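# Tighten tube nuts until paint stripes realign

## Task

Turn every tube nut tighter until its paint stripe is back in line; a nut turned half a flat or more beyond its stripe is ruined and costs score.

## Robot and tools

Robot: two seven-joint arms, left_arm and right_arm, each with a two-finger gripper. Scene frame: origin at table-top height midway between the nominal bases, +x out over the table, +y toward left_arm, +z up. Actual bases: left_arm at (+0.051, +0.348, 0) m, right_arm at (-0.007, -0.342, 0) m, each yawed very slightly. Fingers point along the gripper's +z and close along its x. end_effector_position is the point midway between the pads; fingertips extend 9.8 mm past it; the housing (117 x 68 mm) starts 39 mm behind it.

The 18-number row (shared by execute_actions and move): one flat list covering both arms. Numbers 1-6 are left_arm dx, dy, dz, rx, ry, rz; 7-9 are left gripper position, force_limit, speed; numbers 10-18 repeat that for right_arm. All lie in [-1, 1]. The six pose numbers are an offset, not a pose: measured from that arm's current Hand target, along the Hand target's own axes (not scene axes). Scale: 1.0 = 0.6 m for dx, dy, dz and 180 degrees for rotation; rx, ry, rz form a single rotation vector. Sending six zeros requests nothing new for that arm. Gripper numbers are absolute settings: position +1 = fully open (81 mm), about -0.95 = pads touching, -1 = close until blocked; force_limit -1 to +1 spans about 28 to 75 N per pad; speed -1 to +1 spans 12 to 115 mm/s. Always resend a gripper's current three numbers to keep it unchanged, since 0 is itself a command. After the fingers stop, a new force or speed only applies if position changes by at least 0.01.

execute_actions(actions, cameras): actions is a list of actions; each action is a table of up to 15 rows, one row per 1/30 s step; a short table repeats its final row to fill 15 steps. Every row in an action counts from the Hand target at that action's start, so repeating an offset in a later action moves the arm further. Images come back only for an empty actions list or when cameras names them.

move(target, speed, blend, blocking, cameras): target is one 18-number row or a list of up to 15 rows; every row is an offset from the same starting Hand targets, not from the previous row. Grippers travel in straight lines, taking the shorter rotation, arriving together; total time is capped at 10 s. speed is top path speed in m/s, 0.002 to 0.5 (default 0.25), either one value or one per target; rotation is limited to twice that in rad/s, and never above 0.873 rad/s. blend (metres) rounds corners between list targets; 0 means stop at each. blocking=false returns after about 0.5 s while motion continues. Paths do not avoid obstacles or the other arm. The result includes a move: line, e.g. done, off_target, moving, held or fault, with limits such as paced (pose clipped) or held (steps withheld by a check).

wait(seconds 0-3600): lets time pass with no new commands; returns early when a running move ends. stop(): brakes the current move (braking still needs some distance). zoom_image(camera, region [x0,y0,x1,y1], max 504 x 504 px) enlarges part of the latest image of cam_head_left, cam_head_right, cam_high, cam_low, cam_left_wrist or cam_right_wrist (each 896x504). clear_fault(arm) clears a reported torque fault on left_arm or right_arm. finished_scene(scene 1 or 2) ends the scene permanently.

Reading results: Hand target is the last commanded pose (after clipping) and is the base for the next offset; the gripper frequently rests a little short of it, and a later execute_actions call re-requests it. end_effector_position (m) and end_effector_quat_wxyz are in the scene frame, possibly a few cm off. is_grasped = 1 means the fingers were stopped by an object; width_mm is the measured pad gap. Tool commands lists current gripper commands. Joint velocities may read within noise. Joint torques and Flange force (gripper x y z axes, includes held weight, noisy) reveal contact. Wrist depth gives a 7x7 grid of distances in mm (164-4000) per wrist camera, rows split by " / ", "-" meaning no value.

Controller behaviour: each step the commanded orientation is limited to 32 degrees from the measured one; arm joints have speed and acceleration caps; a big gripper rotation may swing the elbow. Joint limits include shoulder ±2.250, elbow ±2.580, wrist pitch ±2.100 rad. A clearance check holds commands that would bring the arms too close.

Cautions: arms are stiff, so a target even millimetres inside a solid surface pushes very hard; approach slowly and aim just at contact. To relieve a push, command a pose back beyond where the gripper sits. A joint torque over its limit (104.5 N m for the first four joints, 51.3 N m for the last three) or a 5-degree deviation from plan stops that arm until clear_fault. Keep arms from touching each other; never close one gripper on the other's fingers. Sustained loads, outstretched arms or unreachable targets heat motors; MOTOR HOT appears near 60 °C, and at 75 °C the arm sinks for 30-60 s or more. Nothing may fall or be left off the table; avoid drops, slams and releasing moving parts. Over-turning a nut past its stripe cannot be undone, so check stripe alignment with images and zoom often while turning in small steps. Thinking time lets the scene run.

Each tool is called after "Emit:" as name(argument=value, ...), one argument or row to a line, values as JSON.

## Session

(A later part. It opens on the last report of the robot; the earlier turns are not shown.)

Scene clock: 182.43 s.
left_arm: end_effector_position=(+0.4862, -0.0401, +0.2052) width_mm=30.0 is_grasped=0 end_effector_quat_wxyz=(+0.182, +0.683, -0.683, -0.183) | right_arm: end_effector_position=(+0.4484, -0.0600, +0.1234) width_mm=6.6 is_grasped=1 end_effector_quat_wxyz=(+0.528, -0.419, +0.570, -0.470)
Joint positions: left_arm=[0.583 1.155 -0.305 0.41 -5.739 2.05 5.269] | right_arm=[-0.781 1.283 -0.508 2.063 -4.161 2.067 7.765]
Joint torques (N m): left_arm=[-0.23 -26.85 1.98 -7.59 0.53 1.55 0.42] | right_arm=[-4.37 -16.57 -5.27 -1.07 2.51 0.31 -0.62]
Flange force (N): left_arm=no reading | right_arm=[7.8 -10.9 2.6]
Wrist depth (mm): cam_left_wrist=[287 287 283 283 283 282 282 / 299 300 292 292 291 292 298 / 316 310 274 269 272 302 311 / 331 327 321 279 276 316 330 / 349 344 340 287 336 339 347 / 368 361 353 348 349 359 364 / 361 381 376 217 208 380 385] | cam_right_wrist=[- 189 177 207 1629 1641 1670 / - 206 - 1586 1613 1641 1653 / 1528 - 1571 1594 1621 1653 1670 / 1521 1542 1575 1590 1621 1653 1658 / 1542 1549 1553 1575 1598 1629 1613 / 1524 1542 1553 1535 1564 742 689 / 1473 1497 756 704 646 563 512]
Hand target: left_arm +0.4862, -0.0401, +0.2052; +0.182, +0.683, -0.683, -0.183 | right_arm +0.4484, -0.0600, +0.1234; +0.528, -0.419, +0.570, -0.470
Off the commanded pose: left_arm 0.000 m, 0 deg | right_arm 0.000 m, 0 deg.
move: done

Emit:
move(
  target=[
    [0,0,0,0,0,0,-0.23,0,0.5,0.00216,-0.00095,0,0,0,0.0039,-0.98,1,-0.7],
  ],
  speed=0.02,
)

Scene clock: 183.27 s.
left_arm: end_effector_position=(+0.4862, -0.0401, +0.2052) width_mm=30.0 is_grasped=0 end_effector_quat_wxyz=(+0.182, +0.683, -0.683, -0.183) | right_arm: end_effector_position=(+0.4482, -0.0614, +0.1237) width_mm=6.6 is_grasped=1 end_effector_quat_wxyz=(+0.530, -0.416, +0.573, -0.467)
Joint positions: left_arm=[0.583 1.155 -0.305 0.41 -5.739 2.05 5.269] | right_arm=[-0.778 1.284 -0.511 2.068 -4.159 2.071 7.751]
Joint torques (N m): left_arm=[-0.19 -26.82 2.02 -7.57 0.52 1.53 0.38] | right_arm=[-3.6 -20.96 -4.08 -1.25 2.04 2.99 -0.52]
Flange force (N): left_arm=no reading | right_arm=[7.3 -1.0 3.6]
Wrist depth (mm): cam_left_wrist=[287 287 283 283 283 283 283 / 300 300 293 293 292 292 298 / 317 309 274 270 272 301 311 / 331 328 320 279 276 315 330 / 348 344 340 288 336 338 346 / 366 361 354 348 348 360 364 / 361 380 376 220 211 379 383] | cam_right_wrist=[- 191 186 204 1645 1653 1658 / - 206 - 1602 1609 1637 1674 / 1546 - 1560 1590 1617 1633 1666 / 1535 1546 1564 1582 1629 1649 1666 / 1546 1542 1579 1582 1621 1575 1605 / 1517 1524 1553 1542 1556 739 674 / 1470 1487 759 689 641 554 502]
Hand target: left_arm +0.4862, -0.0401, +0.2052; +0.182, +0.683, -0.683, -0.183 | right_arm +0.4482, -0.0614, +0.1237; +0.530, -0.416, +0.573, -0.467
Off the commanded pose: left_arm 0.000 m, 0 deg | right_arm 0.000 m, 0 deg.
move: done

Emit:
move(
  target=[
    [0,0,0,0,0,0,-0.23,0,0.5,0.0009,-0.0006,0,0,0,0.0,-0.98,1,-0.7],
  ],
  speed=0.02,
)

Scene clock: 183.97 s.
left_arm: end_effector_position=(+0.4862, -0.0401, +0.2052) width_mm=30.0 is_grasped=0 end_effector_quat_wxyz=(+0.182, +0.683, -0.683, -0.183) | right_arm: end_effector_position=(+0.4482, -0.0620, +0.1239) width_mm=6.6 is_grasped=1 end_effector_quat_wxyz=(+0.530, -0.416, +0.573, -0.467)
Joint positions: left_arm=[0.583 1.155 -0.305 0.41 -5.739 2.05 5.269] | right_arm=[-0.777 1.284 -0.511 2.07 -4.159 2.072 7.75]
Joint torques (N m): left_arm=[-0.24 -26.81 2.05 -7.54 0.5 1.57 0.37] | right_arm=[-2.33 -22.38 -3.06 -0.79 1.16 4.18 -0.35]
Flange force (N): left_arm=no reading | right_arm=[4.6 3.9 4.4]
Wrist depth (mm): cam_left_wrist=[287 287 283 283 283 283 282 / 300 299 293 292 292 292 297 / 317 309 274 269 272 302 311 / 332 327 320 279 275 315 330 / 349 344 340 287 336 339 346 / 368 362 354 348 347 360 364 / 361 382 377 222 208 380 383] | cam_right_wrist=[- 191 181 204 1637 1641 1679 / - 205 - 1609 1625 1653 1653 / 1524 - 1564 1586 1609 1641 1679 / 1535 1542 1582 1594 1625 1641 1649 / 1528 1549 1575 1594 1609 1598 1633 / 1521 1535 1556 1524 1575 754 658 / 1477 1500 758 690 629 553 501]
Hand target: left_arm +0.4862, -0.0401, +0.2052; +0.182, +0.683, -0.683, -0.183 | right_arm +0.4482, -0.0620, +0.1239; +0.530, -0.416, +0.573, -0.467
Off the commanded pose: left_arm 0.000 m, 0 deg | right_arm 0.000 m, 0 deg.
move: done

Emit:
move(
  target=[
    [0,0,0,0,0,0,-0.23,0,0.5,0.0113,-0.0403,0,0,0,0.0,-0.98,1,-0.7],
  ],
  speed=0.05,
  cameras=["cam_left_wrist","cam_right_wrist"],
)

Emit:
zoom_image(
  camera="cam_left_wrist",
  region=[370, 220, 500, 350],
)

Emit:
zoom_image(
  camera="cam_left_wrist",
  region=[480, 220, 610, 350],
)

Scene clock: 185.30 s.
left_arm: end_effector_position=(+0.4862, -0.0401, +0.2052) width_mm=30.0 is_grasped=0 end_effector_quat_wxyz=(+0.182, +0.683, -0.683, -0.183) | right_arm: end_effector_position=(+0.4471, -0.0738, +0.1460) width_mm=6.5 is_grasped=1 end_effector_quat_wxyz=(+0.530, -0.416, +0.573, -0.467)
Joint positions: left_arm=[0.583 1.155 -0.305 0.41 -5.739 2.05 5.269] | right_arm=[-0.756 1.23 -0.525 2.132 -4.174 2.076 7.746]
Joint torques (N m): left_arm=[-0.26 -26.84 2.07 -7.55 0.52 1.49 0.4] | right_arm=[-0.56 -19.82 -2.06 0.18 -0.14 3.56 0.1]
Flange force (N): left_arm=no reading | right_arm=[0.6 1.9 4.1]
Wrist depth (mm): cam_left_wrist=[288 288 284 283 282 282 282 / 299 299 293 294 292 292 298 / 317 309 275 270 272 301 311 / 332 328 320 276 275 315 329 / 349 343 340 312 335 339 346 / 365 362 353 353 352 360 365 / 361 381 381 376 234 379 384] | cam_right_wrist=[- 168 172 180 1629 1641 1674 / 171 181 172 201 1629 1653 1653 / - 199 - 1605 1617 1645 1674 / - - 1556 1617 1617 1645 1679 / 1531 - 1575 1579 1602 1633 1609 / 1517 1549 1542 1538 1579 1564 750 / 1510 1497 1521 765 704 640 565]
Hand target: left_arm +0.4862, -0.0401, +0.2052; +0.182, +0.683, -0.683, -0.183 | right_arm +0.4471, -0.0738, +0.1460; +0.530, -0.416, +0.573, -0.467
Off the commanded pose: left_arm 0.000 m, 0 deg | right_arm 0.000 m, 0 deg.
move: done

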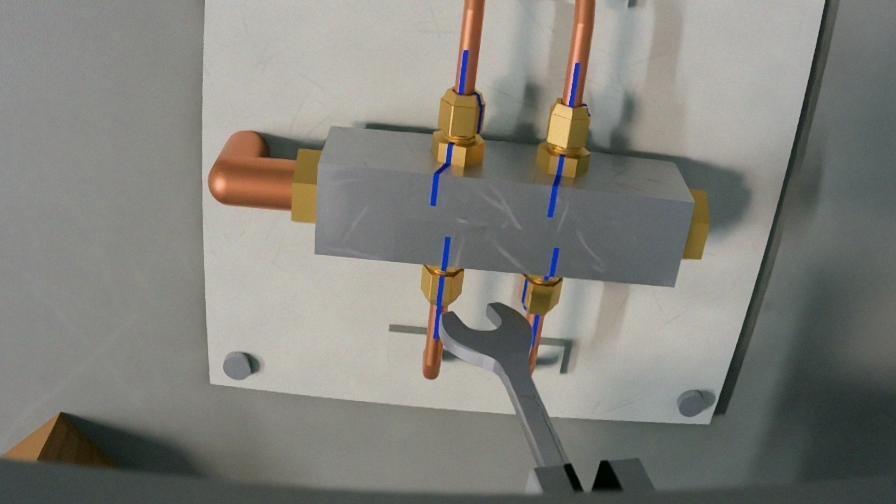

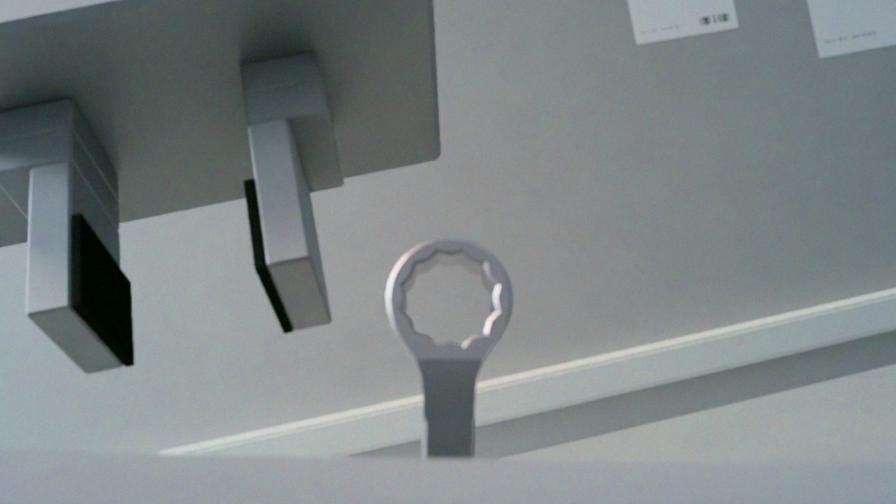

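Scaled by 3.877 from the camera's image (finer frame: 1280x720).

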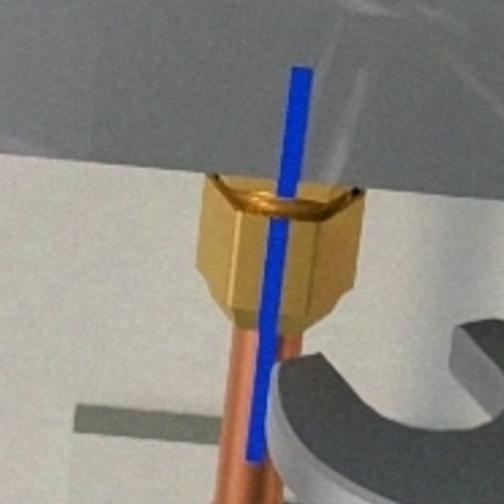

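Scaled by 3.877 from the camera's image (finer frame: 1280x720).

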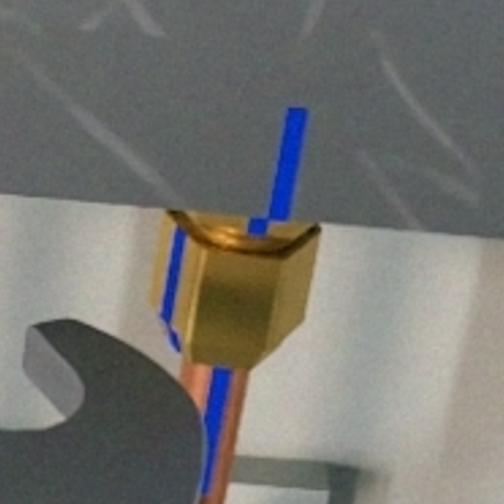

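Emit:
move(
  target=[
    [0,0,0,0,0,0,-0.23,0,0.5,-0.1475,0.0008,0,0,0,-0.3483,-0.98,1,-0.7],
    [0,0,0,0,0,0,-0.23,0,0.5,-0.13,0.0785,0,0,0,-0.3483,-0.98,1,-0.7],
  ],
  speed=[0.12,0.08],
  blend=[0.01,0],
  cameras=["cam_left_wrist"],
)

Emit:
zoom_image(
  camera="cam_left_wrist",
  region=[450, 220, 610, 380],
)

Scene clock: 194.00 s.
left_arm: end_effector_position=(+0.4862, -0.0401, +0.2052) width_mm=30.0 is_grasped=0 end_effector_quat_wxyz=(+0.182, +0.683, -0.683, -0.183) | right_arm: end_effector_position=(+0.4551, +0.0122, +0.1172) width_mm=6.5 is_grasped=1 end_effector_quat_wxyz=(-0.210, +0.653, -0.273, +0.674)
Joint positions: left_arm=[0.583 1.155 -0.305 0.41 -5.739 2.05 5.269] | right_arm=[-0.991 1.244 -0.335 1.846 -4.279 1.831 8.918]
Joint torques (N m): left_arm=[-0.2 -26.82 1.95 -7.7 0.48 1.47 0.4] | right_arm=[-0.56 -22.07 -0.58 -1.58 0.17 3.56 0.01]
Flange force (N): left_arm=no reading | right_arm=[-1.4 0.5 3.4]
Wrist depth (mm): cam_left_wrist=[288 287 283 283 283 283 283 / 300 299 293 292 292 292 298 / 316 310 274 269 272 301 311 / 332 328 320 276 275 315 329 / 349 341 337 296 336 340 346 / 362 215 223 352 351 360 364 / 253 210 253 381 380 384 385] | cam_right_wrist=[1457 1510 1538 1538 1575 1553 1575 / 597 1490 1546 1546 1560 1586 200 / 485 1493 1564 1567 1582 - 197 / 419 607 1556 1579 1605 1598 - / 354 504 1528 1586 1598 1602 - / 322 431 705 1594 1625 1621 - / 289 371 573 1546 1625 1637 1649]
Hand target: left_arm +0.4862, -0.0401, +0.2052; +0.182, +0.683, -0.683, -0.183 | right_arm +0.4551, +0.0122, +0.1172; -0.210, +0.653, -0.273, +0.674
Off the commanded pose: left_arm 0.000 m, 0 deg | right_arm 0.000 m, 0 deg.
move: done

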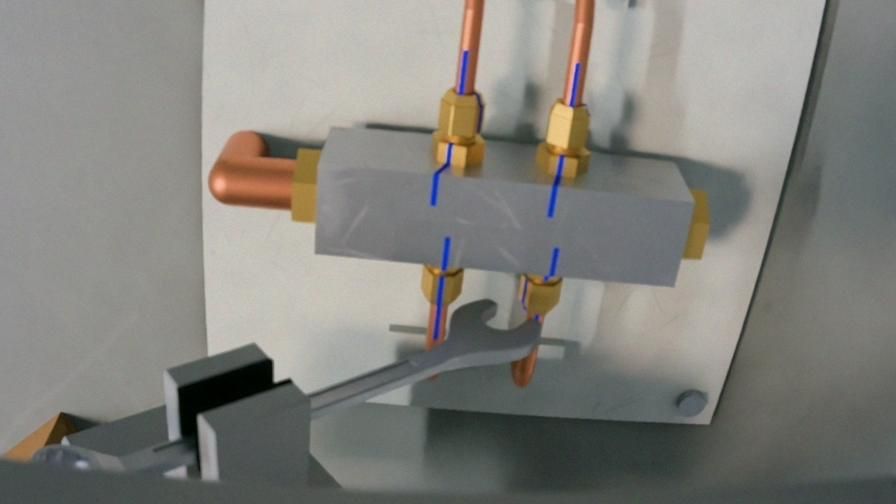

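Scaled by 3.150 from the camera's image (finer frame: 1280x720).

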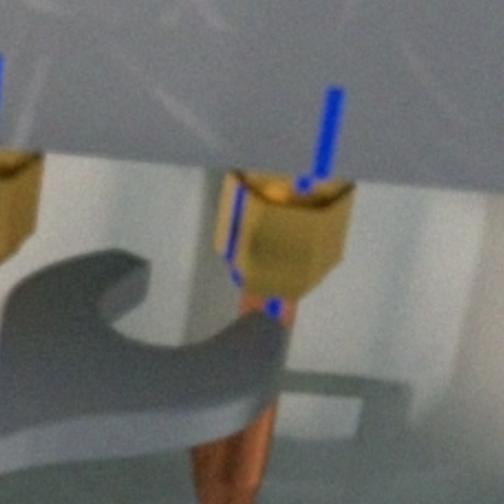

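Emit:
move(
  target=[
    [0,0,0,0,0,0,-0.23,0,0.5,-0.00604,0.02254,0,0,0,0,-0.98,1,-0.7],
  ],
  speed=0.04,
  cameras=["cam_left_wrist"],
)

Emit:
zoom_image(
  camera="cam_left_wrist",
  region=[470, 220, 600, 350],
)

Scene clock: 195.00 s.
left_arm: end_effector_position=(+0.4862, -0.0401, +0.2052) width_mm=30.0 is_grasped=0 end_effector_quat_wxyz=(+0.182, +0.683, -0.683, -0.183) | right_arm: end_effector_position=(+0.4543, +0.0042, +0.1058) width_mm=6.5 is_grasped=1 end_effector_quat_wxyz=(-0.210, +0.653, -0.273, +0.674)
Joint positions: left_arm=[0.583 1.155 -0.305 0.41 -5.739 2.05 5.269] | right_arm=[-0.987 1.271 -0.329 1.855 -4.273 1.842 8.886]
Joint torques (N m): left_arm=[-0.23 -26.82 1.97 -7.55 0.52 1.5 0.39] | right_arm=[-0.59 -21.96 -0.56 -1.31 0.05 3.55 0.02]
Flange force (N): left_arm=no reading | right_arm=[-1.4 0.8 3.4]
Wrist depth (mm): cam_left_wrist=[287 287 283 283 283 283 283 / 300 299 293 292 292 291 297 / 317 310 274 269 272 301 311 / 332 328 321 276 276 316 329 / 348 341 332 290 336 339 347 / 362 269 223 352 352 361 364 / 333 225 231 375 380 385 385] | cam_right_wrist=[713 1514 1531 1549 1556 1575 206 / 535 1483 1531 1542 1579 1575 199 / 456 728 1553 1571 1579 1605 - / 383 559 1564 1594 1586 1609 - / 336 475 1524 1594 1605 1621 - / 294 396 626 1590 1617 1625 1645 / 270 340 510 1560 1613 1641 1666]
Hand target: left_arm +0.4862, -0.0401, +0.2052; +0.182, +0.683, -0.683, -0.183 | right_arm +0.4543, +0.0042, +0.1057; -0.210, +0.653, -0.273, +0.674
Off the commanded pose: left_arm 0.000 m, 0 deg | right_arm 0.000 m, 0 deg.
move: done

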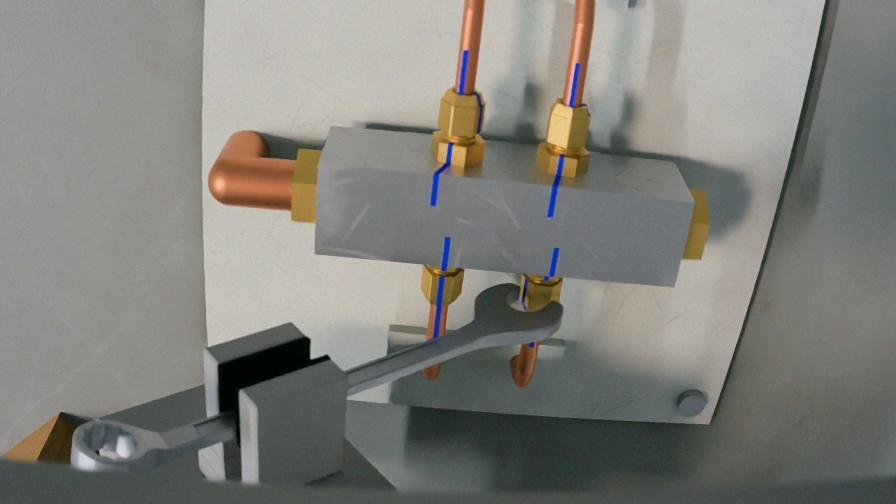

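Scaled by 3.877 from the camera's image (finer frame: 1280x720).

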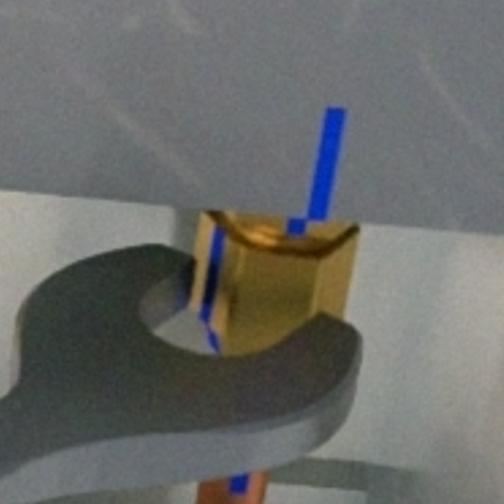

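Emit:
move(
  target=[
    [0,0,0,0,0,0,-0.23,0,0.5,0,0,0.0022,0,0,0,-0.98,1,-0.7],
    [0,0,0,0,0,0,-0.23,0,0.5,-0.0013,0.00483,0.0022,0,0,0,-0.98,1,-0.7],
  ],
  speed=0.03,
  cameras=["cam_left_wrist"],
)

Emit:
zoom_image(
  camera="cam_left_wrist",
  region=[470, 220, 600, 350],
)

Scene clock: 196.40 s.
left_arm: end_effector_position=(+0.4862, -0.0401, +0.2052) width_mm=30.0 is_grasped=0 end_effector_quat_wxyz=(+0.182, +0.683, -0.683, -0.183) | right_arm: end_effector_position=(+0.4555, +0.0025, +0.1033) width_mm=6.5 is_grasped=1 end_effector_quat_wxyz=(-0.210, +0.653, -0.273, +0.674)
Joint positions: left_arm=[0.583 1.155 -0.305 0.41 -5.739 2.05 5.269] | right_arm=[-0.984 1.276 -0.326 1.855 -4.269 1.842 8.88]
Joint torques (N m): left_arm=[-0.19 -26.8 1.98 -7.58 0.55 1.53 0.39] | right_arm=[3.73 -17.09 0.89 1.78 -3.18 2.59 0.43]
Flange force (N): left_arm=no reading | right_arm=[-4.1 -10.5 3.8]
Wrist depth (mm): cam_left_wrist=[288 287 283 284 283 283 283 / 300 299 293 292 292 292 298 / 316 310 274 269 272 302 311 / 331 328 321 276 275 316 329 / 348 339 331 288 335 339 346 / 362 225 224 354 353 360 364 / 332 240 230 376 381 385 385] | cam_right_wrist=[684 1517 1535 1538 1567 1582 203 / 545 1483 1538 1571 1579 1571 199 / 451 724 1564 1567 1575 1594 - / 379 552 1553 1575 1571 1609 - / 332 468 1514 1586 1594 1617 - / 290 392 615 1602 1621 1633 1637 / 266 336 516 1546 1617 1637 1658]
Hand target: left_arm +0.4862, -0.0401, +0.2052; +0.182, +0.683, -0.683, -0.183 | right_arm +0.4555, +0.0024, +0.1033; -0.210, +0.653, -0.273, +0.674
Off the commanded pose: left_arm 0.000 m, 0 deg | right_arm 0.000 m, 0 deg.
move: done

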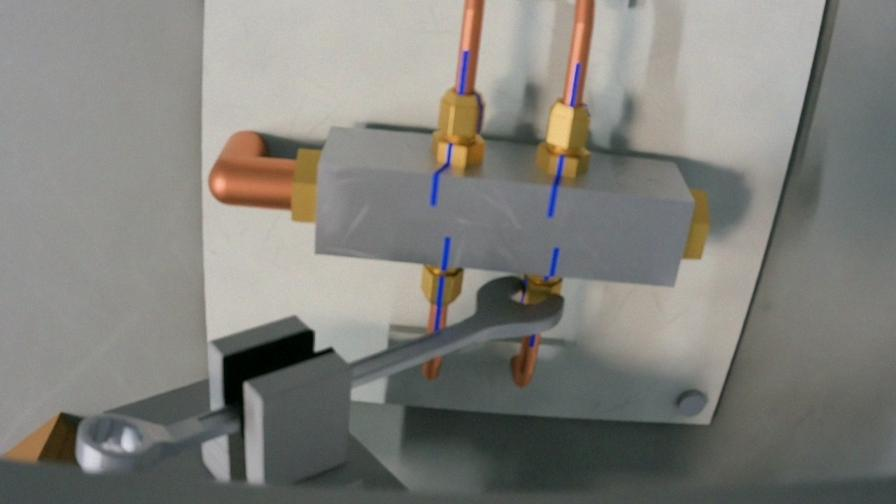

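Scaled by 3.877 from the camera's image (finer frame: 1280x720).

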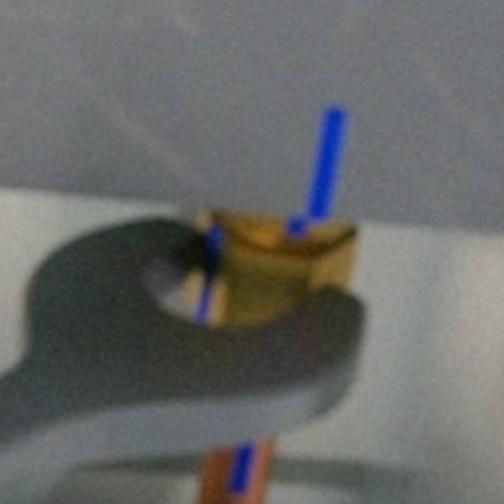

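Emit:
move(
  target=[
    [0,0,0,0,0,0,-0.23,0,0.5,0.00086,-0.0032,0,0,0,0,-0.98,1,-0.7],
    [0,0,0,0,0,0,-0.23,0,0.5,0.00006,-0.0034,0,0,0,0,-0.98,1,-0.7],
    [0,0,0,0,0,0,-0.23,0,0.5,-0.00123,0.00142,0,0,0,0,-0.98,1,-0.7],
  ],
  speed=0.02,
  cameras=["cam_left_wrist"],
)

Emit:
zoom_image(
  camera="cam_left_wrist",
  region=[470, 220, 600, 350],
)

Scene clock: 197.57 s.
left_arm: end_effector_position=(+0.4862, -0.0401, +0.2052) width_mm=30.0 is_grasped=0 end_effector_quat_wxyz=(+0.182, +0.683, -0.683, -0.183) | right_arm: end_effector_position=(+0.4555, +0.0023, +0.1022) width_mm=6.5 is_grasped=1 end_effector_quat_wxyz=(-0.210, +0.653, -0.273, +0.674)
Joint positions: left_arm=[0.583 1.155 -0.305 0.41 -5.739 2.05 5.269] | right_arm=[-0.984 1.279 -0.325 1.854 -4.269 1.842 8.879]
Joint torques (N m): left_arm=[-0.28 -26.91 1.96 -7.49 0.5 1.49 0.39] | right_arm=[3.84 -18.38 1.39 1.3 -3.06 3.24 0.58]
Flange force (N): left_arm=no reading | right_arm=[-5.1 -8.4 3.1]
Wrist depth (mm): cam_left_wrist=[288 287 284 283 283 282 283 / 300 299 293 292 292 291 298 / 316 310 274 270 272 301 311 / 332 327 321 276 275 315 330 / 348 340 333 286 335 339 346 / 363 230 223 352 353 359 364 / 337 240 231 376 379 384 384] | cam_right_wrist=[675 1514 1538 1549 1567 1579 202 / 536 1473 1553 1553 1567 1571 199 / 446 714 1538 1567 1549 1605 - / 374 547 1538 1556 1582 1602 - / 333 463 1524 1575 1590 1625 - / 291 387 609 1598 1605 1633 1641 / 264 331 509 1549 1621 1629 1641]
Hand target: left_arm +0.4862, -0.0401, +0.2052; +0.182, +0.683, -0.683, -0.183 | right_arm +0.4555, +0.0022, +0.1022; -0.210, +0.653, -0.273, +0.674
Off the commanded pose: left_arm 0.000 m, 0 deg | right_arm 0.000 m, 0 deg.
move: done

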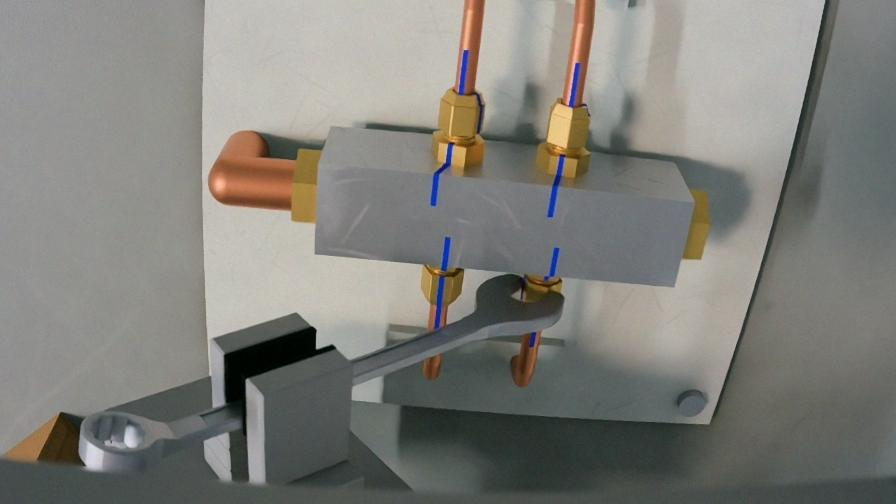

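Scaled by 3.877 from the camera's image (finer frame: 1280x720).

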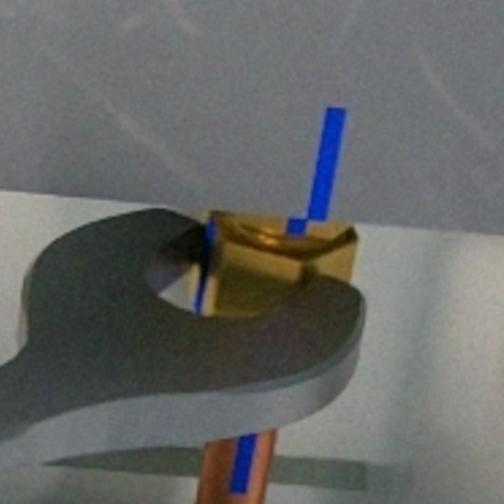

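Emit:
move(
  target=[
    [0,0,0,0,0,0,-0.23,0,0.5,0.0013,-0.00966,0,0,0,0,-0.98,1,-0.7],
  ],
  speed=0.04,
  cameras=["cam_left_wrist"],
)

Emit:
zoom_image(
  camera="cam_left_wrist",
  region=[500, 240, 580, 340],
)

Scene clock: 198.93 s.
left_arm: end_effector_position=(+0.4862, -0.0401, +0.2052) width_mm=30.0 is_grasped=0 end_effector_quat_wxyz=(+0.182, +0.683, -0.683, -0.183) | right_arm: end_effector_position=(+0.4559, +0.0061, +0.1065) width_mm=6.5 is_grasped=1 end_effector_quat_wxyz=(-0.210, +0.653, -0.273, +0.674)
Joint positions: left_arm=[0.583 1.155 -0.305 0.41 -5.739 2.05 5.269] | right_arm=[-0.987 1.269 -0.328 1.849 -4.271 1.838 8.893]
Joint torques (N m): left_arm=[-0.25 -26.81 1.97 -7.59 0.5 1.49 0.37] | right_arm=[-0.56 -21.99 -0.57 -1.38 0.08 3.54 0.01]
Flange force (N): left_arm=no reading | right_arm=[-1.4 0.7 3.4]
Wrist depth (mm): cam_left_wrist=[288 287 283 283 283 283 282 / 299 299 293 293 291 292 298 / 317 310 275 270 272 302 312 / 332 328 320 279 276 315 330 / 348 339 332 285 335 340 346 / 360 224 222 353 353 359 363 / 324 239 230 376 380 385 384] | cam_right_wrist=[716 1521 1528 1549 1560 1575 212 / 537 1487 1528 1571 1571 1590 197 / 460 737 1560 1567 1586 1575 203 / 386 561 1553 1586 1590 1609 - / 338 477 1507 1594 1594 1605 - / 296 399 627 1586 1613 1625 1637 / 271 341 512 1546 1625 1641 1653]
Hand target: left_arm +0.4862, -0.0401, +0.2052; +0.182, +0.683, -0.683, -0.183 | right_arm +0.4558, +0.0061, +0.1065; -0.210, +0.653, -0.273, +0.674
Off the commanded pose: left_arm 0.000 m, 0 deg | right_arm 0.000 m, 0 deg.
move: done

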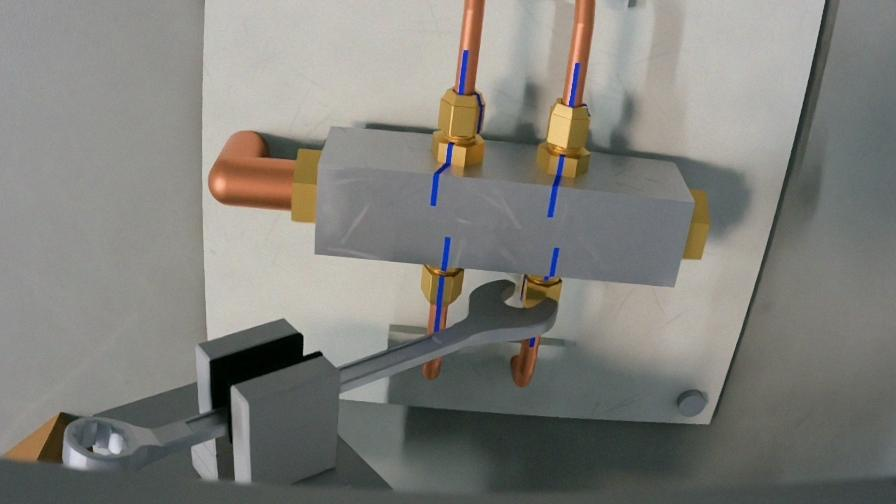

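Scaled by 5.040 from the camera's image (finer frame: 1280x720).

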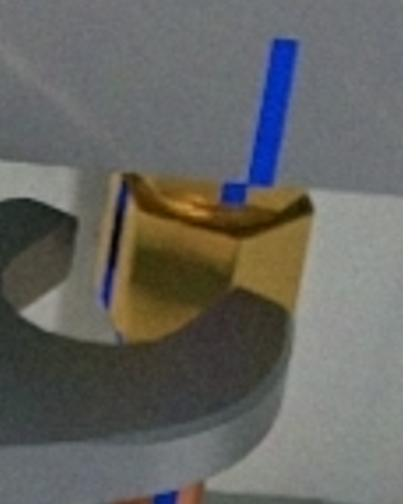

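Emit:
move(
  target=[
    [0,0,0,0,0,0,-0.23,0,0.5,0.0065,-0.0242,0,0,0,0,-0.98,1,-0.7],
    [0,0,0,0,0,0,-0.23,0,0.5,0.1088,-0.026,0,0,0,0.15,-0.98,1,-0.7],
    [0,0,0,0,0,0,-0.23,0,0.5,0.1212,0.0607,-0.0008,0,0,0.2483,-0.98,1,-0.7],
  ],
  speed=0.08,
  blend=[0.003,0.01,0],
  cameras=["cam_left_wrist"],
)

Emit:
zoom_image(
  camera="cam_left_wrist",
  region=[480, 220, 610, 350],
)

Scene clock: 208.43 s.
left_arm: end_effector_position=(+0.4862, -0.0401, +0.2052) width_mm=30.0 is_grasped=0 end_effector_quat_wxyz=(+0.182, +0.683, -0.683, -0.183) | right_arm: end_effector_position=(+0.4485, -0.0681, +0.1388) width_mm=6.5 is_grasped=1 end_effector_quat_wxyz=(-0.451, +0.500, -0.501, +0.544)
Joint positions: left_arm=[0.583 1.155 -0.305 0.41 -5.739 2.05 5.269] | right_arm=[-0.809 1.227 -0.46 2.107 -4.202 2.019 8.028]
Joint torques (N m): left_arm=[-0.2 -26.83 2.02 -7.57 0.52 1.57 0.42] | right_arm=[-0.58 -19.99 -1.55 0.13 -0.23 3.57 0.07]
Flange force (N): left_arm=no reading | right_arm=[-0.1 1.8 4.2]
Wrist depth (mm): cam_left_wrist=[288 286 283 283 283 282 283 / 301 300 293 292 292 293 300 / 317 310 273 269 272 301 312 / 332 328 321 275 279 316 329 / 348 344 339 333 283 339 346 / 368 362 354 353 348 360 364 / 361 383 382 375 206 378 384] | cam_right_wrist=[- - 188 168 181 - 1658 / - - 201 - 202 1637 1666 / - 1546 - 1590 - 1617 1649 / 1528 1538 - 1579 1625 1641 1662 / 1507 1556 1564 1582 1609 1641 1662 / 1483 1493 1531 1538 1605 1645 1658 / 613 657 706 738 777 1567 1609]
Hand target: left_arm +0.4862, -0.0401, +0.2052; +0.182, +0.683, -0.683, -0.183 | right_arm +0.4485, -0.0681, +0.1388; -0.451, +0.500, -0.501, +0.544
Off the commanded pose: left_arm 0.000 m, 0 deg | right_arm 0.000 m, 0 deg.
move: done

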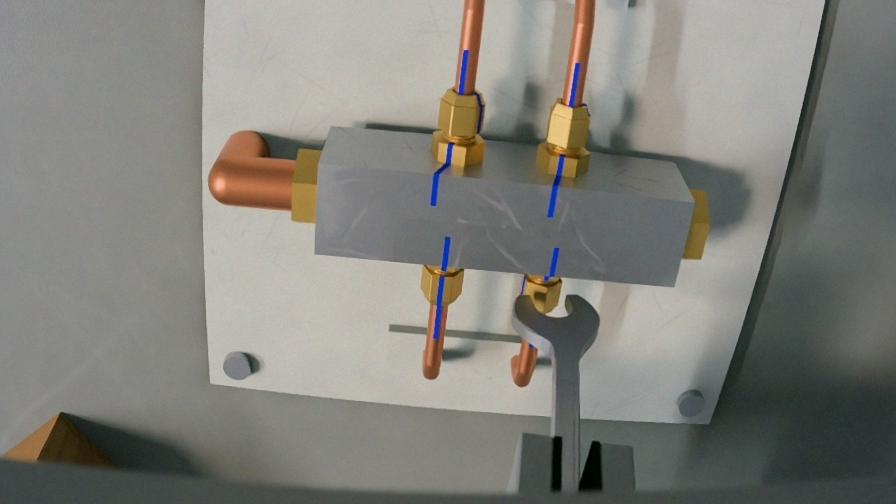

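Scaled by 3.877 from the camera's image (finer frame: 1280x720).

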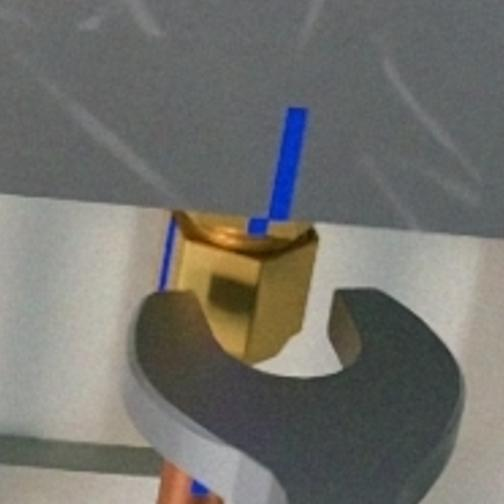

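Emit:
move(
  target=[
    [0,0,0,0,0,0,-0.23,0,0.5,-0.00067,0,0.0022,0,0,0,-0.98,1,-0.7],
    [0,0,0,0,0,0,-0.23,0,0.5,-0.00197,0.00483,0.0022,0,0,0,-0.98,1,-0.7],
  ],
  speed=0.03,
  cameras=["cam_left_wrist"],
)

Emit:
zoom_image(
  camera="cam_left_wrist",
  region=[480, 220, 610, 350],
)

Scene clock: 210.10 s.
left_arm: end_effector_position=(+0.4862, -0.0401, +0.2052) width_mm=30.0 is_grasped=0 end_effector_quat_wxyz=(+0.182, +0.683, -0.683, -0.183) | right_arm: end_effector_position=(+0.4499, -0.0674, +0.1358) width_mm=6.5 is_grasped=1 end_effector_quat_wxyz=(-0.451, +0.500, -0.501, +0.544)
Joint positions: left_arm=[0.583 1.155 -0.305 0.41 -5.739 2.05 5.269] | right_arm=[-0.808 1.234 -0.457 2.099 -4.197 2.017 8.029]
Joint torques (N m): left_arm=[-0.15 -26.78 2 -7.61 0.52 1.51 0.42] | right_arm=[-0.56 -20.05 -1.57 0.11 -0.24 3.61 0.05]
Flange force (N): left_arm=no reading | right_arm=[-0.2 1.8 4.3]
Wrist depth (mm): cam_left_wrist=[287 286 283 284 282 282 282 / 300 298 293 293 293 292 298 / 317 309 274 269 272 302 312 / 332 327 320 276 278 315 329 / 349 344 340 333 298 340 346 / 367 362 354 353 351 359 365 / 361 383 377 375 205 380 384] | cam_right_wrist=[- - 191 169 184 - 1662 / - - 204 - 205 1637 1662 / - 1546 - 1594 1609 1625 1662 / 1535 1538 1575 1590 1629 1641 1670 / 1517 1542 1567 1598 1598 1641 1653 / 1470 1535 1500 1542 1598 1637 1662 / 601 649 698 728 767 1571 1602]
Hand target: left_arm +0.4862, -0.0401, +0.2052; +0.182, +0.683, -0.683, -0.183 | right_arm +0.4499, -0.0674, +0.1358; -0.451, +0.500, -0.501, +0.544
Off the commanded pose: left_arm 0.000 m, 0 deg | right_arm 0.000 m, 0 deg.
move: done

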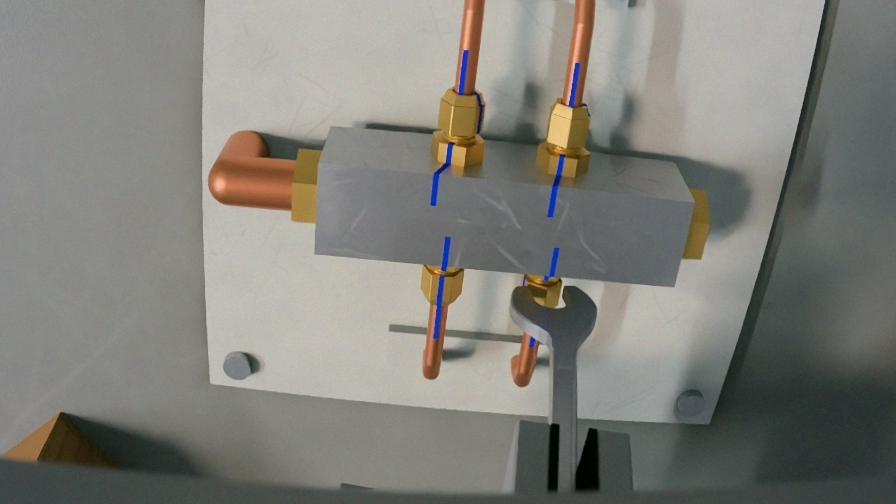

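Scaled by 3.877 from the camera's image (finer frame: 1280x720).

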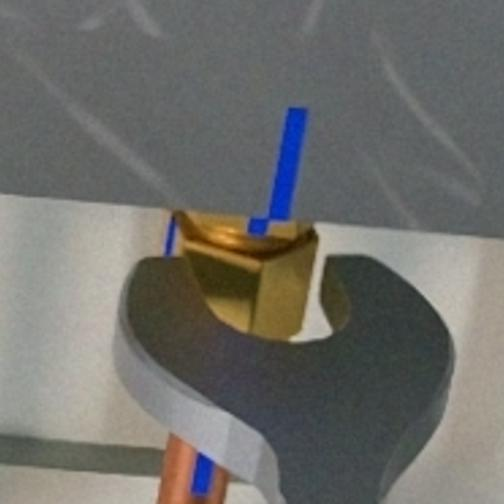

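Emit:
move(
  target=[
    [0,0,0,0,0,0,-0.23,0,0.5,-0.0005,0,0,0,0,0,-0.98,1,-0.7],
    [0,0,0,0,0,0,-0.23,0,0.5,-0.00137,0.00322,0,0,0,0,-0.98,1,-0.7],
  ],
  speed=0.02,
  cameras=["cam_left_wrist"],
)

Emit:
zoom_image(
  camera="cam_left_wrist",
  region=[480, 220, 610, 350],
)

Scene clock: 211.80 s.
left_arm: end_effector_position=(+0.4862, -0.0401, +0.2052) width_mm=30.0 is_grasped=0 end_effector_quat_wxyz=(+0.182, +0.683, -0.683, -0.183) | right_arm: end_effector_position=(+0.4499, -0.0667, +0.1338) width_mm=6.5 is_grasped=1 end_effector_quat_wxyz=(-0.451, +0.500, -0.501, +0.544)
Joint positions: left_arm=[0.583 1.155 -0.305 0.41 -5.739 2.05 5.269] | right_arm=[-0.81 1.239 -0.456 2.095 -4.196 2.017 8.028]
Joint torques (N m): left_arm=[-0.24 -26.84 1.98 -7.56 0.49 1.52 0.44] | right_arm=[-1.01 -20.36 -1.81 -0.14 0.09 3.62 -0.03]
Flange force (N): left_arm=no reading | right_arm=[0.9 2.0 4.1]
Wrist depth (mm): cam_left_wrist=[287 287 283 284 283 283 283 / 300 299 292 292 291 292 298 / 316 309 275 269 271 301 311 / 332 328 320 276 279 315 328 / 349 345 340 333 331 339 346 / 367 361 354 353 348 359 364 / 361 382 376 371 203 379 384] | cam_right_wrist=[- - 194 172 187 - 1649 / - - - - 207 1633 1658 / - 1556 - 1590 1621 1633 1670 / 1524 1542 1564 1579 1602 1629 1645 / 1510 1553 1575 1598 1617 1637 1649 / 1490 1542 1524 1535 1598 1629 1666 / 598 646 686 718 761 1586 1609]
Hand target: left_arm +0.4862, -0.0401, +0.2052; +0.182, +0.683, -0.683, -0.183 | right_arm +0.4499, -0.0667, +0.1338; -0.451, +0.500, -0.501, +0.544
Off the commanded pose: left_arm 0.000 m, 0 deg | right_arm 0.000 m, 0 deg.
move: done

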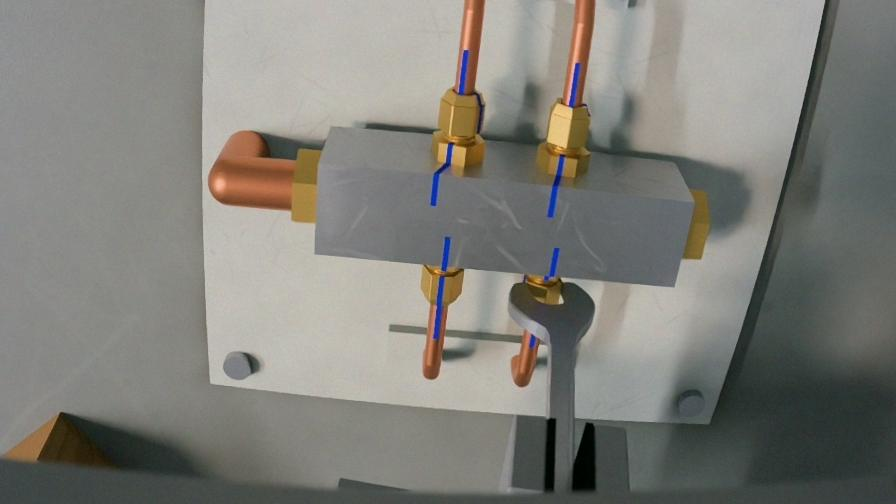

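Scaled by 3.877 from the camera's image (finer frame: 1280x720).

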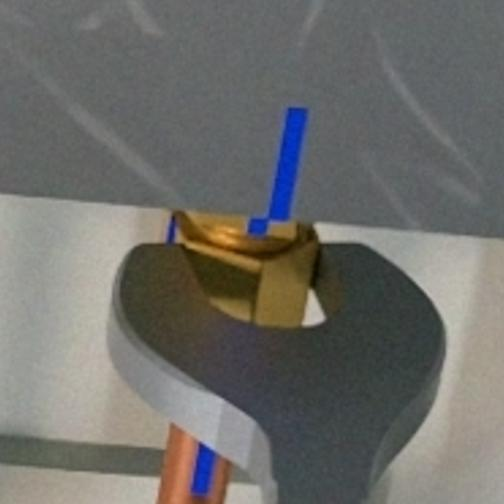

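Emit:
move(
  target=[
    [0,0,0,0,0,0,-0.23,0,0.5,0.0003,0,0,0,0,0,-0.98,1,-0.7],
    [0,0,0,0,0,0,-0.23,0,0.5,-0.001,0.00483,0,0,0,0,-0.98,1,-0.7],
  ],
  speed=0.02,
  cameras=["cam_left_wrist"],
)

Emit:
zoom_image(
  camera="cam_left_wrist",
  region=[480, 220, 610, 350],
)

Scene clock: 212.70 s.
left_arm: end_effector_position=(+0.4862, -0.0401, +0.2052) width_mm=30.0 is_grasped=0 end_effector_quat_wxyz=(+0.182, +0.683, -0.683, -0.183) | right_arm: end_effector_position=(+0.4499, -0.0664, +0.1309) width_mm=6.5 is_grasped=1 end_effector_quat_wxyz=(-0.451, +0.500, -0.501, +0.544)
Joint positions: left_arm=[0.583 1.155 -0.305 0.41 -5.739 2.05 5.269] | right_arm=[-0.811 1.246 -0.454 2.09 -4.194 2.018 8.026]
Joint torques (N m): left_arm=[-0.19 -26.85 2.06 -7.56 0.53 1.5 0.39] | right_arm=[-0.39 -19.96 -1.47 0.27 -0.39 3.57 0.11]
Flange force (N): left_arm=no reading | right_arm=[-0.6 1.7 4.3]
Wrist depth (mm): cam_left_wrist=[288 287 283 283 283 283 283 / 299 299 292 292 292 292 297 / 316 310 274 269 271 302 311 / 332 327 320 276 275 315 330 / 349 344 340 331 332 339 345 / 368 362 353 353 347 359 363 / 362 382 377 370 203 380 384] | cam_right_wrist=[- - 198 176 194 1641 1653 / - 1542 - - 212 1637 1637 / 1535 1542 - 1586 1625 1617 1645 / 1521 1553 1579 1594 1617 1637 1662 / 1531 1542 1567 1598 1617 1645 1670 / 1477 1535 1521 1542 1609 1633 1670 / 588 638 687 709 754 803 1602]
Hand target: left_arm +0.4862, -0.0401, +0.2052; +0.182, +0.683, -0.683, -0.183 | right_arm +0.4499, -0.0664, +0.1309; -0.451, +0.500, -0.501, +0.544
Off the commanded pose: left_arm 0.000 m, 0 deg | right_arm 0.000 m, 0 deg.
move: done

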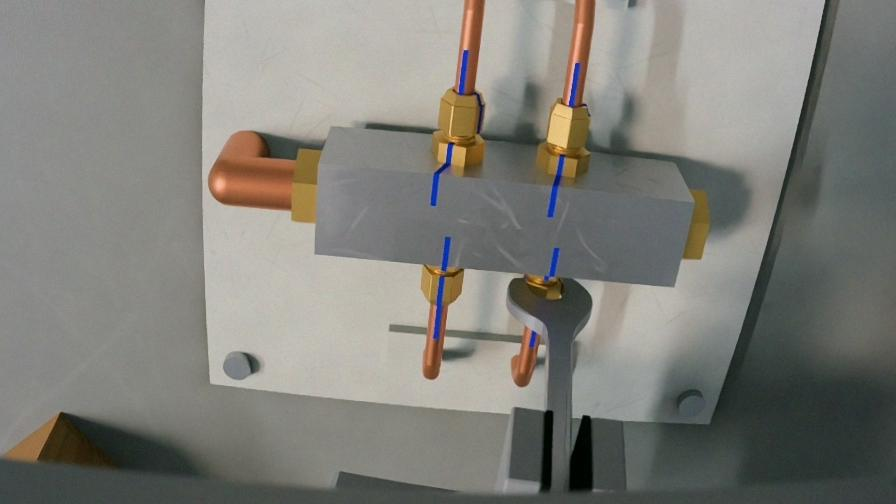

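Scaled by 3.877 from the camera's image (finer frame: 1280x720).

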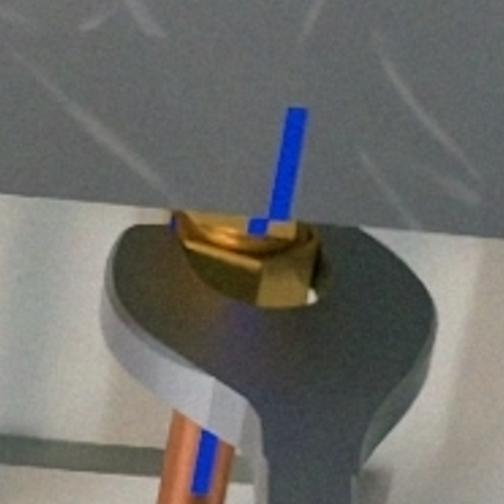

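Emit:
move(
  target=[
    [0,0,0,0,0,0,-0.23,0,0.5,-0.00135,0.00563,0,0,0,0,-0.98,1,-0.7],
  ],
  speed=0.02,
  cameras=["cam_left_wrist"],
)

Emit:
zoom_image(
  camera="cam_left_wrist",
  region=[480, 220, 610, 350],
)

Scene clock: 213.43 s.
left_arm: end_effector_position=(+0.4862, -0.0401, +0.2052) width_mm=30.0 is_grasped=0 end_effector_quat_wxyz=(+0.182, +0.683, -0.683, -0.183) | right_arm: end_effector_position=(+0.4500, -0.0659, +0.1274) width_mm=6.5 is_grasped=1 end_effector_quat_wxyz=(-0.451, +0.500, -0.501, +0.544)
Joint positions: left_arm=[0.583 1.155 -0.305 0.41 -5.739 2.05 5.269] | right_arm=[-0.812 1.255 -0.451 2.084 -4.192 2.019 8.023]
Joint torques (N m): left_arm=[-0.17 -26.76 2.04 -7.64 0.55 1.54 0.38] | right_arm=[-0.44 -19.57 -1.56 0.35 -0.35 3.31 0.11]
Flange force (N): left_arm=no reading | right_arm=[-0.4 0.8 4.1]
Wrist depth (mm): cam_left_wrist=[287 286 283 283 283 282 283 / 301 299 292 292 292 291 298 / 316 310 274 270 272 301 311 / 332 327 320 279 275 316 330 / 349 343 339 331 331 339 345 / 367 361 353 352 348 361 363 / 361 382 376 261 205 377 384] | cam_right_wrist=[- - 197 175 194 1641 1658 / 1514 1549 - - 1594 1625 1653 / 1514 1546 - 1594 1621 1617 1641 / 1510 1538 1556 1590 1609 1637 1670 / 1521 1546 1582 1575 1617 1645 1662 / 1467 1490 1531 1542 1579 1633 1658 / 575 622 674 703 735 790 1598]
Hand target: left_arm +0.4862, -0.0401, +0.2052; +0.182, +0.683, -0.683, -0.183 | right_arm +0.4500, -0.0659, +0.1274; -0.451, +0.500, -0.501, +0.544
Off the commanded pose: left_arm 0.000 m, 0 deg | right_arm 0.000 m, 0 deg.
move: done

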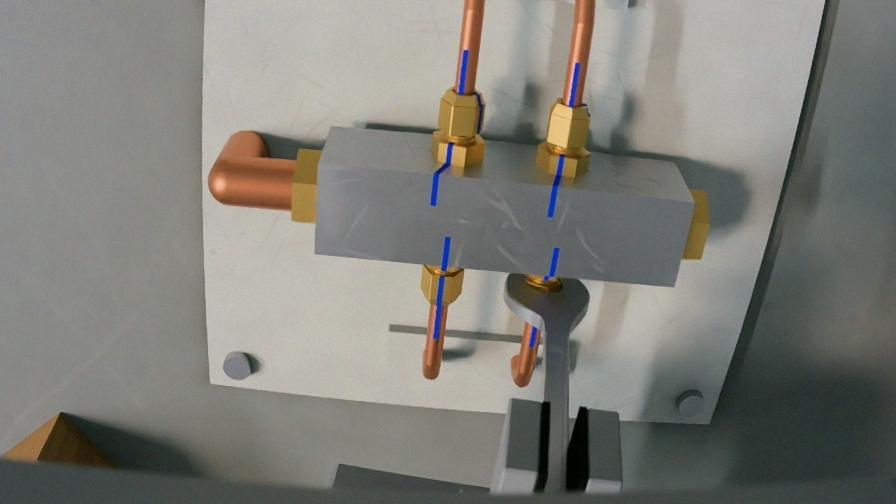

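Scaled by 3.877 from the camera's image (finer frame: 1280x720).

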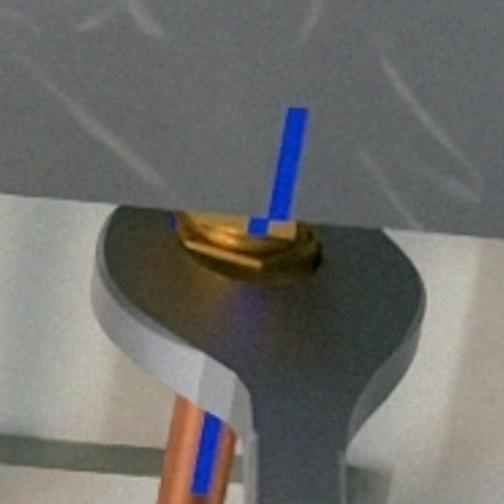

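Emit:
move(
  target=[
    [0,0,0,0,0,0,-0.23,0,0.5,0.0297,0.00421,0,0,0,0.0611,-0.98,1,-0.7],
    [0,0,0,0,0,0,-0.23,0,0.5,0.05805,0.014,0,0,0,0.1222,-0.98,1,-0.7],
  ],
  speed=0.05,
  blend=[0.002,0],
  cameras=["cam_left_wrist"],
)

Emit:
zoom_image(
  camera="cam_left_wrist",
  region=[480, 220, 610, 350],
)

Scene clock: 218.30 s.
left_arm: end_effector_position=(+0.4862, -0.0401, +0.2052) width_mm=30.0 is_grasped=0 end_effector_quat_wxyz=(+0.182, +0.683, -0.683, -0.183) | right_arm: end_effector_position=(+0.4467, -0.1012, +0.1223) width_mm=6.5 is_grasped=1 end_effector_quat_wxyz=(+0.546, -0.396, +0.587, -0.448)
Joint positions: left_arm=[0.583 1.155 -0.305 0.41 -5.739 2.05 5.269] | right_arm=[-0.745 1.295 -0.469 2.171 -4.16 2.1 7.569]
Joint torques (N m): left_arm=[-0.26 -26.83 2.01 -7.63 0.53 1.51 0.42] | right_arm=[-1.79 -21.53 -2.2 0.18 0.45 4.52 -0.3]
Flange force (N): left_arm=no reading | right_arm=[4.5 4.0 4.6]
Wrist depth (mm): cam_left_wrist=[287 286 283 283 283 282 282 / 299 300 292 292 293 292 298 / 316 310 274 269 272 301 311 / 332 327 320 275 275 315 329 / 348 344 341 334 307 338 346 / 367 361 354 352 348 349 364 / 361 382 381 380 370 211 385] | cam_right_wrist=[168 191 205 1598 1617 1649 1696 / - 206 - 1594 1621 1641 1670 / - - 1564 1605 1617 1637 1662 / 1531 1538 1564 1582 1621 1637 1662 / 1528 1546 1567 1590 1605 1579 1590 / 1517 1542 1542 1549 1549 681 606 / 1507 1497 1497 691 611 520 465]
Hand target: left_arm +0.4862, -0.0401, +0.2052; +0.182, +0.683, -0.683, -0.183 | right_arm +0.4467, -0.1012, +0.1223; +0.546, -0.396, +0.587, -0.448
Off the commanded pose: left_arm 0.000 m, 0 deg | right_arm 0.000 m, 0 deg.
joint sent to its limit (right arm) — joint 6 (wrist pitch), upper limit. The joint targets still meet the commanded pose.
move: done

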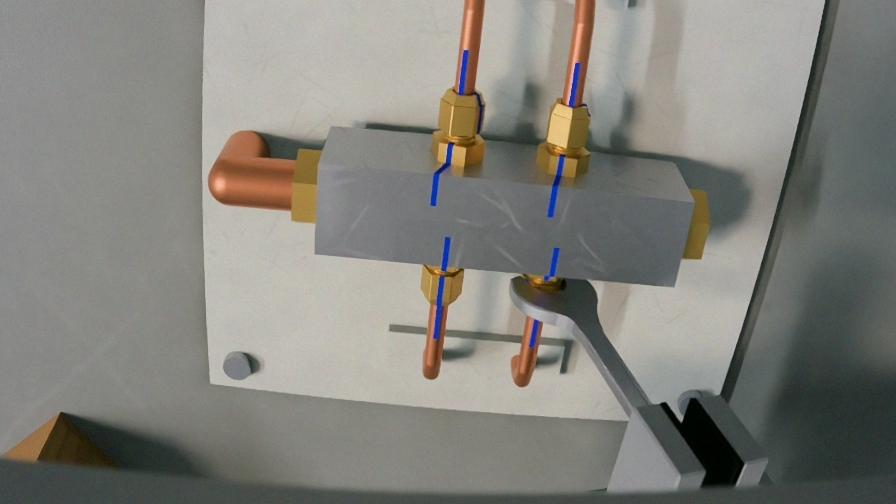

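Scaled by 3.877 from the camera's image (finer frame: 1280x720).

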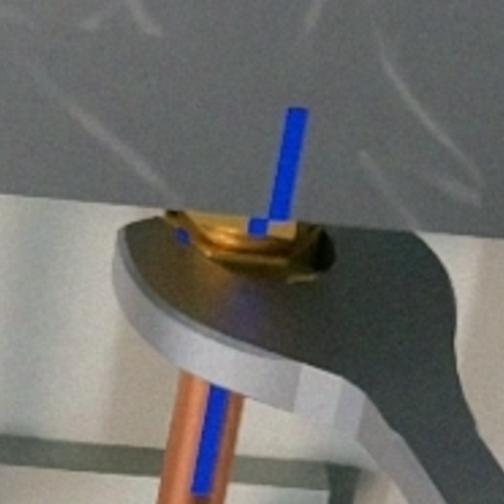

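Emit:
move(
  target=[
    [0,0,0,0,0,0,-0.23,0,0.5,0.0108,-0.0403,0,0,0,0,-0.98,1,-0.7],
  ],
  speed=0.06,
  cameras=["cam_left_wrist"],
)

Emit:
zoom_image(
  camera="cam_left_wrist",
  region=[500, 240, 580, 340],
)

Scene clock: 219.67 s.
left_arm: end_effector_position=(+0.4862, -0.0401, +0.2052) width_mm=30.0 is_grasped=0 end_effector_quat_wxyz=(+0.182, +0.683, -0.683, -0.183) | right_arm: end_effector_position=(+0.4455, -0.1143, +0.1436) width_mm=6.5 is_grasped=1 end_effector_quat_wxyz=(+0.546, -0.396, +0.587, -0.448)
Joint positions: left_arm=[0.583 1.155 -0.305 0.41 -5.739 2.05 5.269] | right_arm=[-0.732 1.241 -0.469 2.236 -4.177 2.097 7.552]
Joint torques (N m): left_arm=[-0.24 -26.89 1.98 -7.56 0.54 1.53 0.42] | right_arm=[-0.57 -18.99 -1.51 1.11 -0.54 3.59 0.09]
Flange force (N): left_arm=no reading | right_arm=[1.1 1.8 4.7]
Wrist depth (mm): cam_left_wrist=[287 286 283 283 283 283 283 / 300 299 293 292 292 291 297 / 317 309 274 269 272 302 311 / 333 327 320 275 276 315 329 / 349 344 340 334 299 338 346 / 367 362 353 353 353 360 365 / 362 382 381 381 380 229 378] | cam_right_wrist=[- 170 1582 1594 1629 1649 1683 / 171 183 1579 1598 1621 1637 1683 / 170 203 1586 1602 1629 1609 1674 / - - 1582 1590 1625 1633 1653 / 1538 - 1567 1613 1602 1609 1617 / 1517 - 1553 1582 1564 764 670 / 1517 1538 1524 767 684 590 518]
Hand target: left_arm +0.4862, -0.0401, +0.2052; +0.182, +0.683, -0.683, -0.183 | right_arm +0.4455, -0.1143, +0.1436; +0.546, -0.396, +0.587, -0.448
Off the commanded pose: left_arm 0.000 m, 0 deg | right_arm 0.000 m, 0 deg.
move: done

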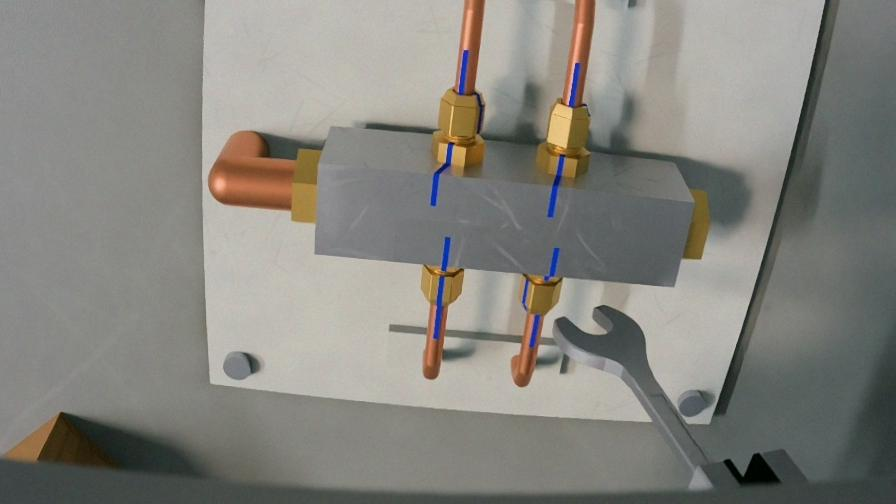

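Scaled by 5.040 from the camera's image (finer frame: 1280x720).

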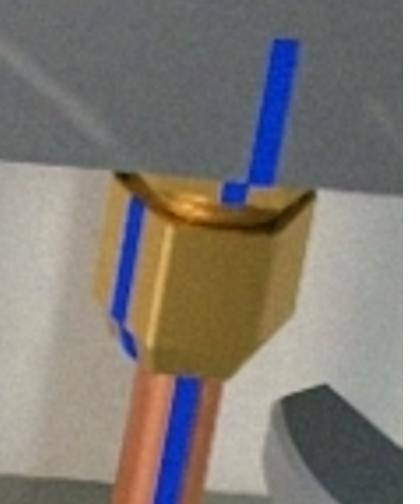

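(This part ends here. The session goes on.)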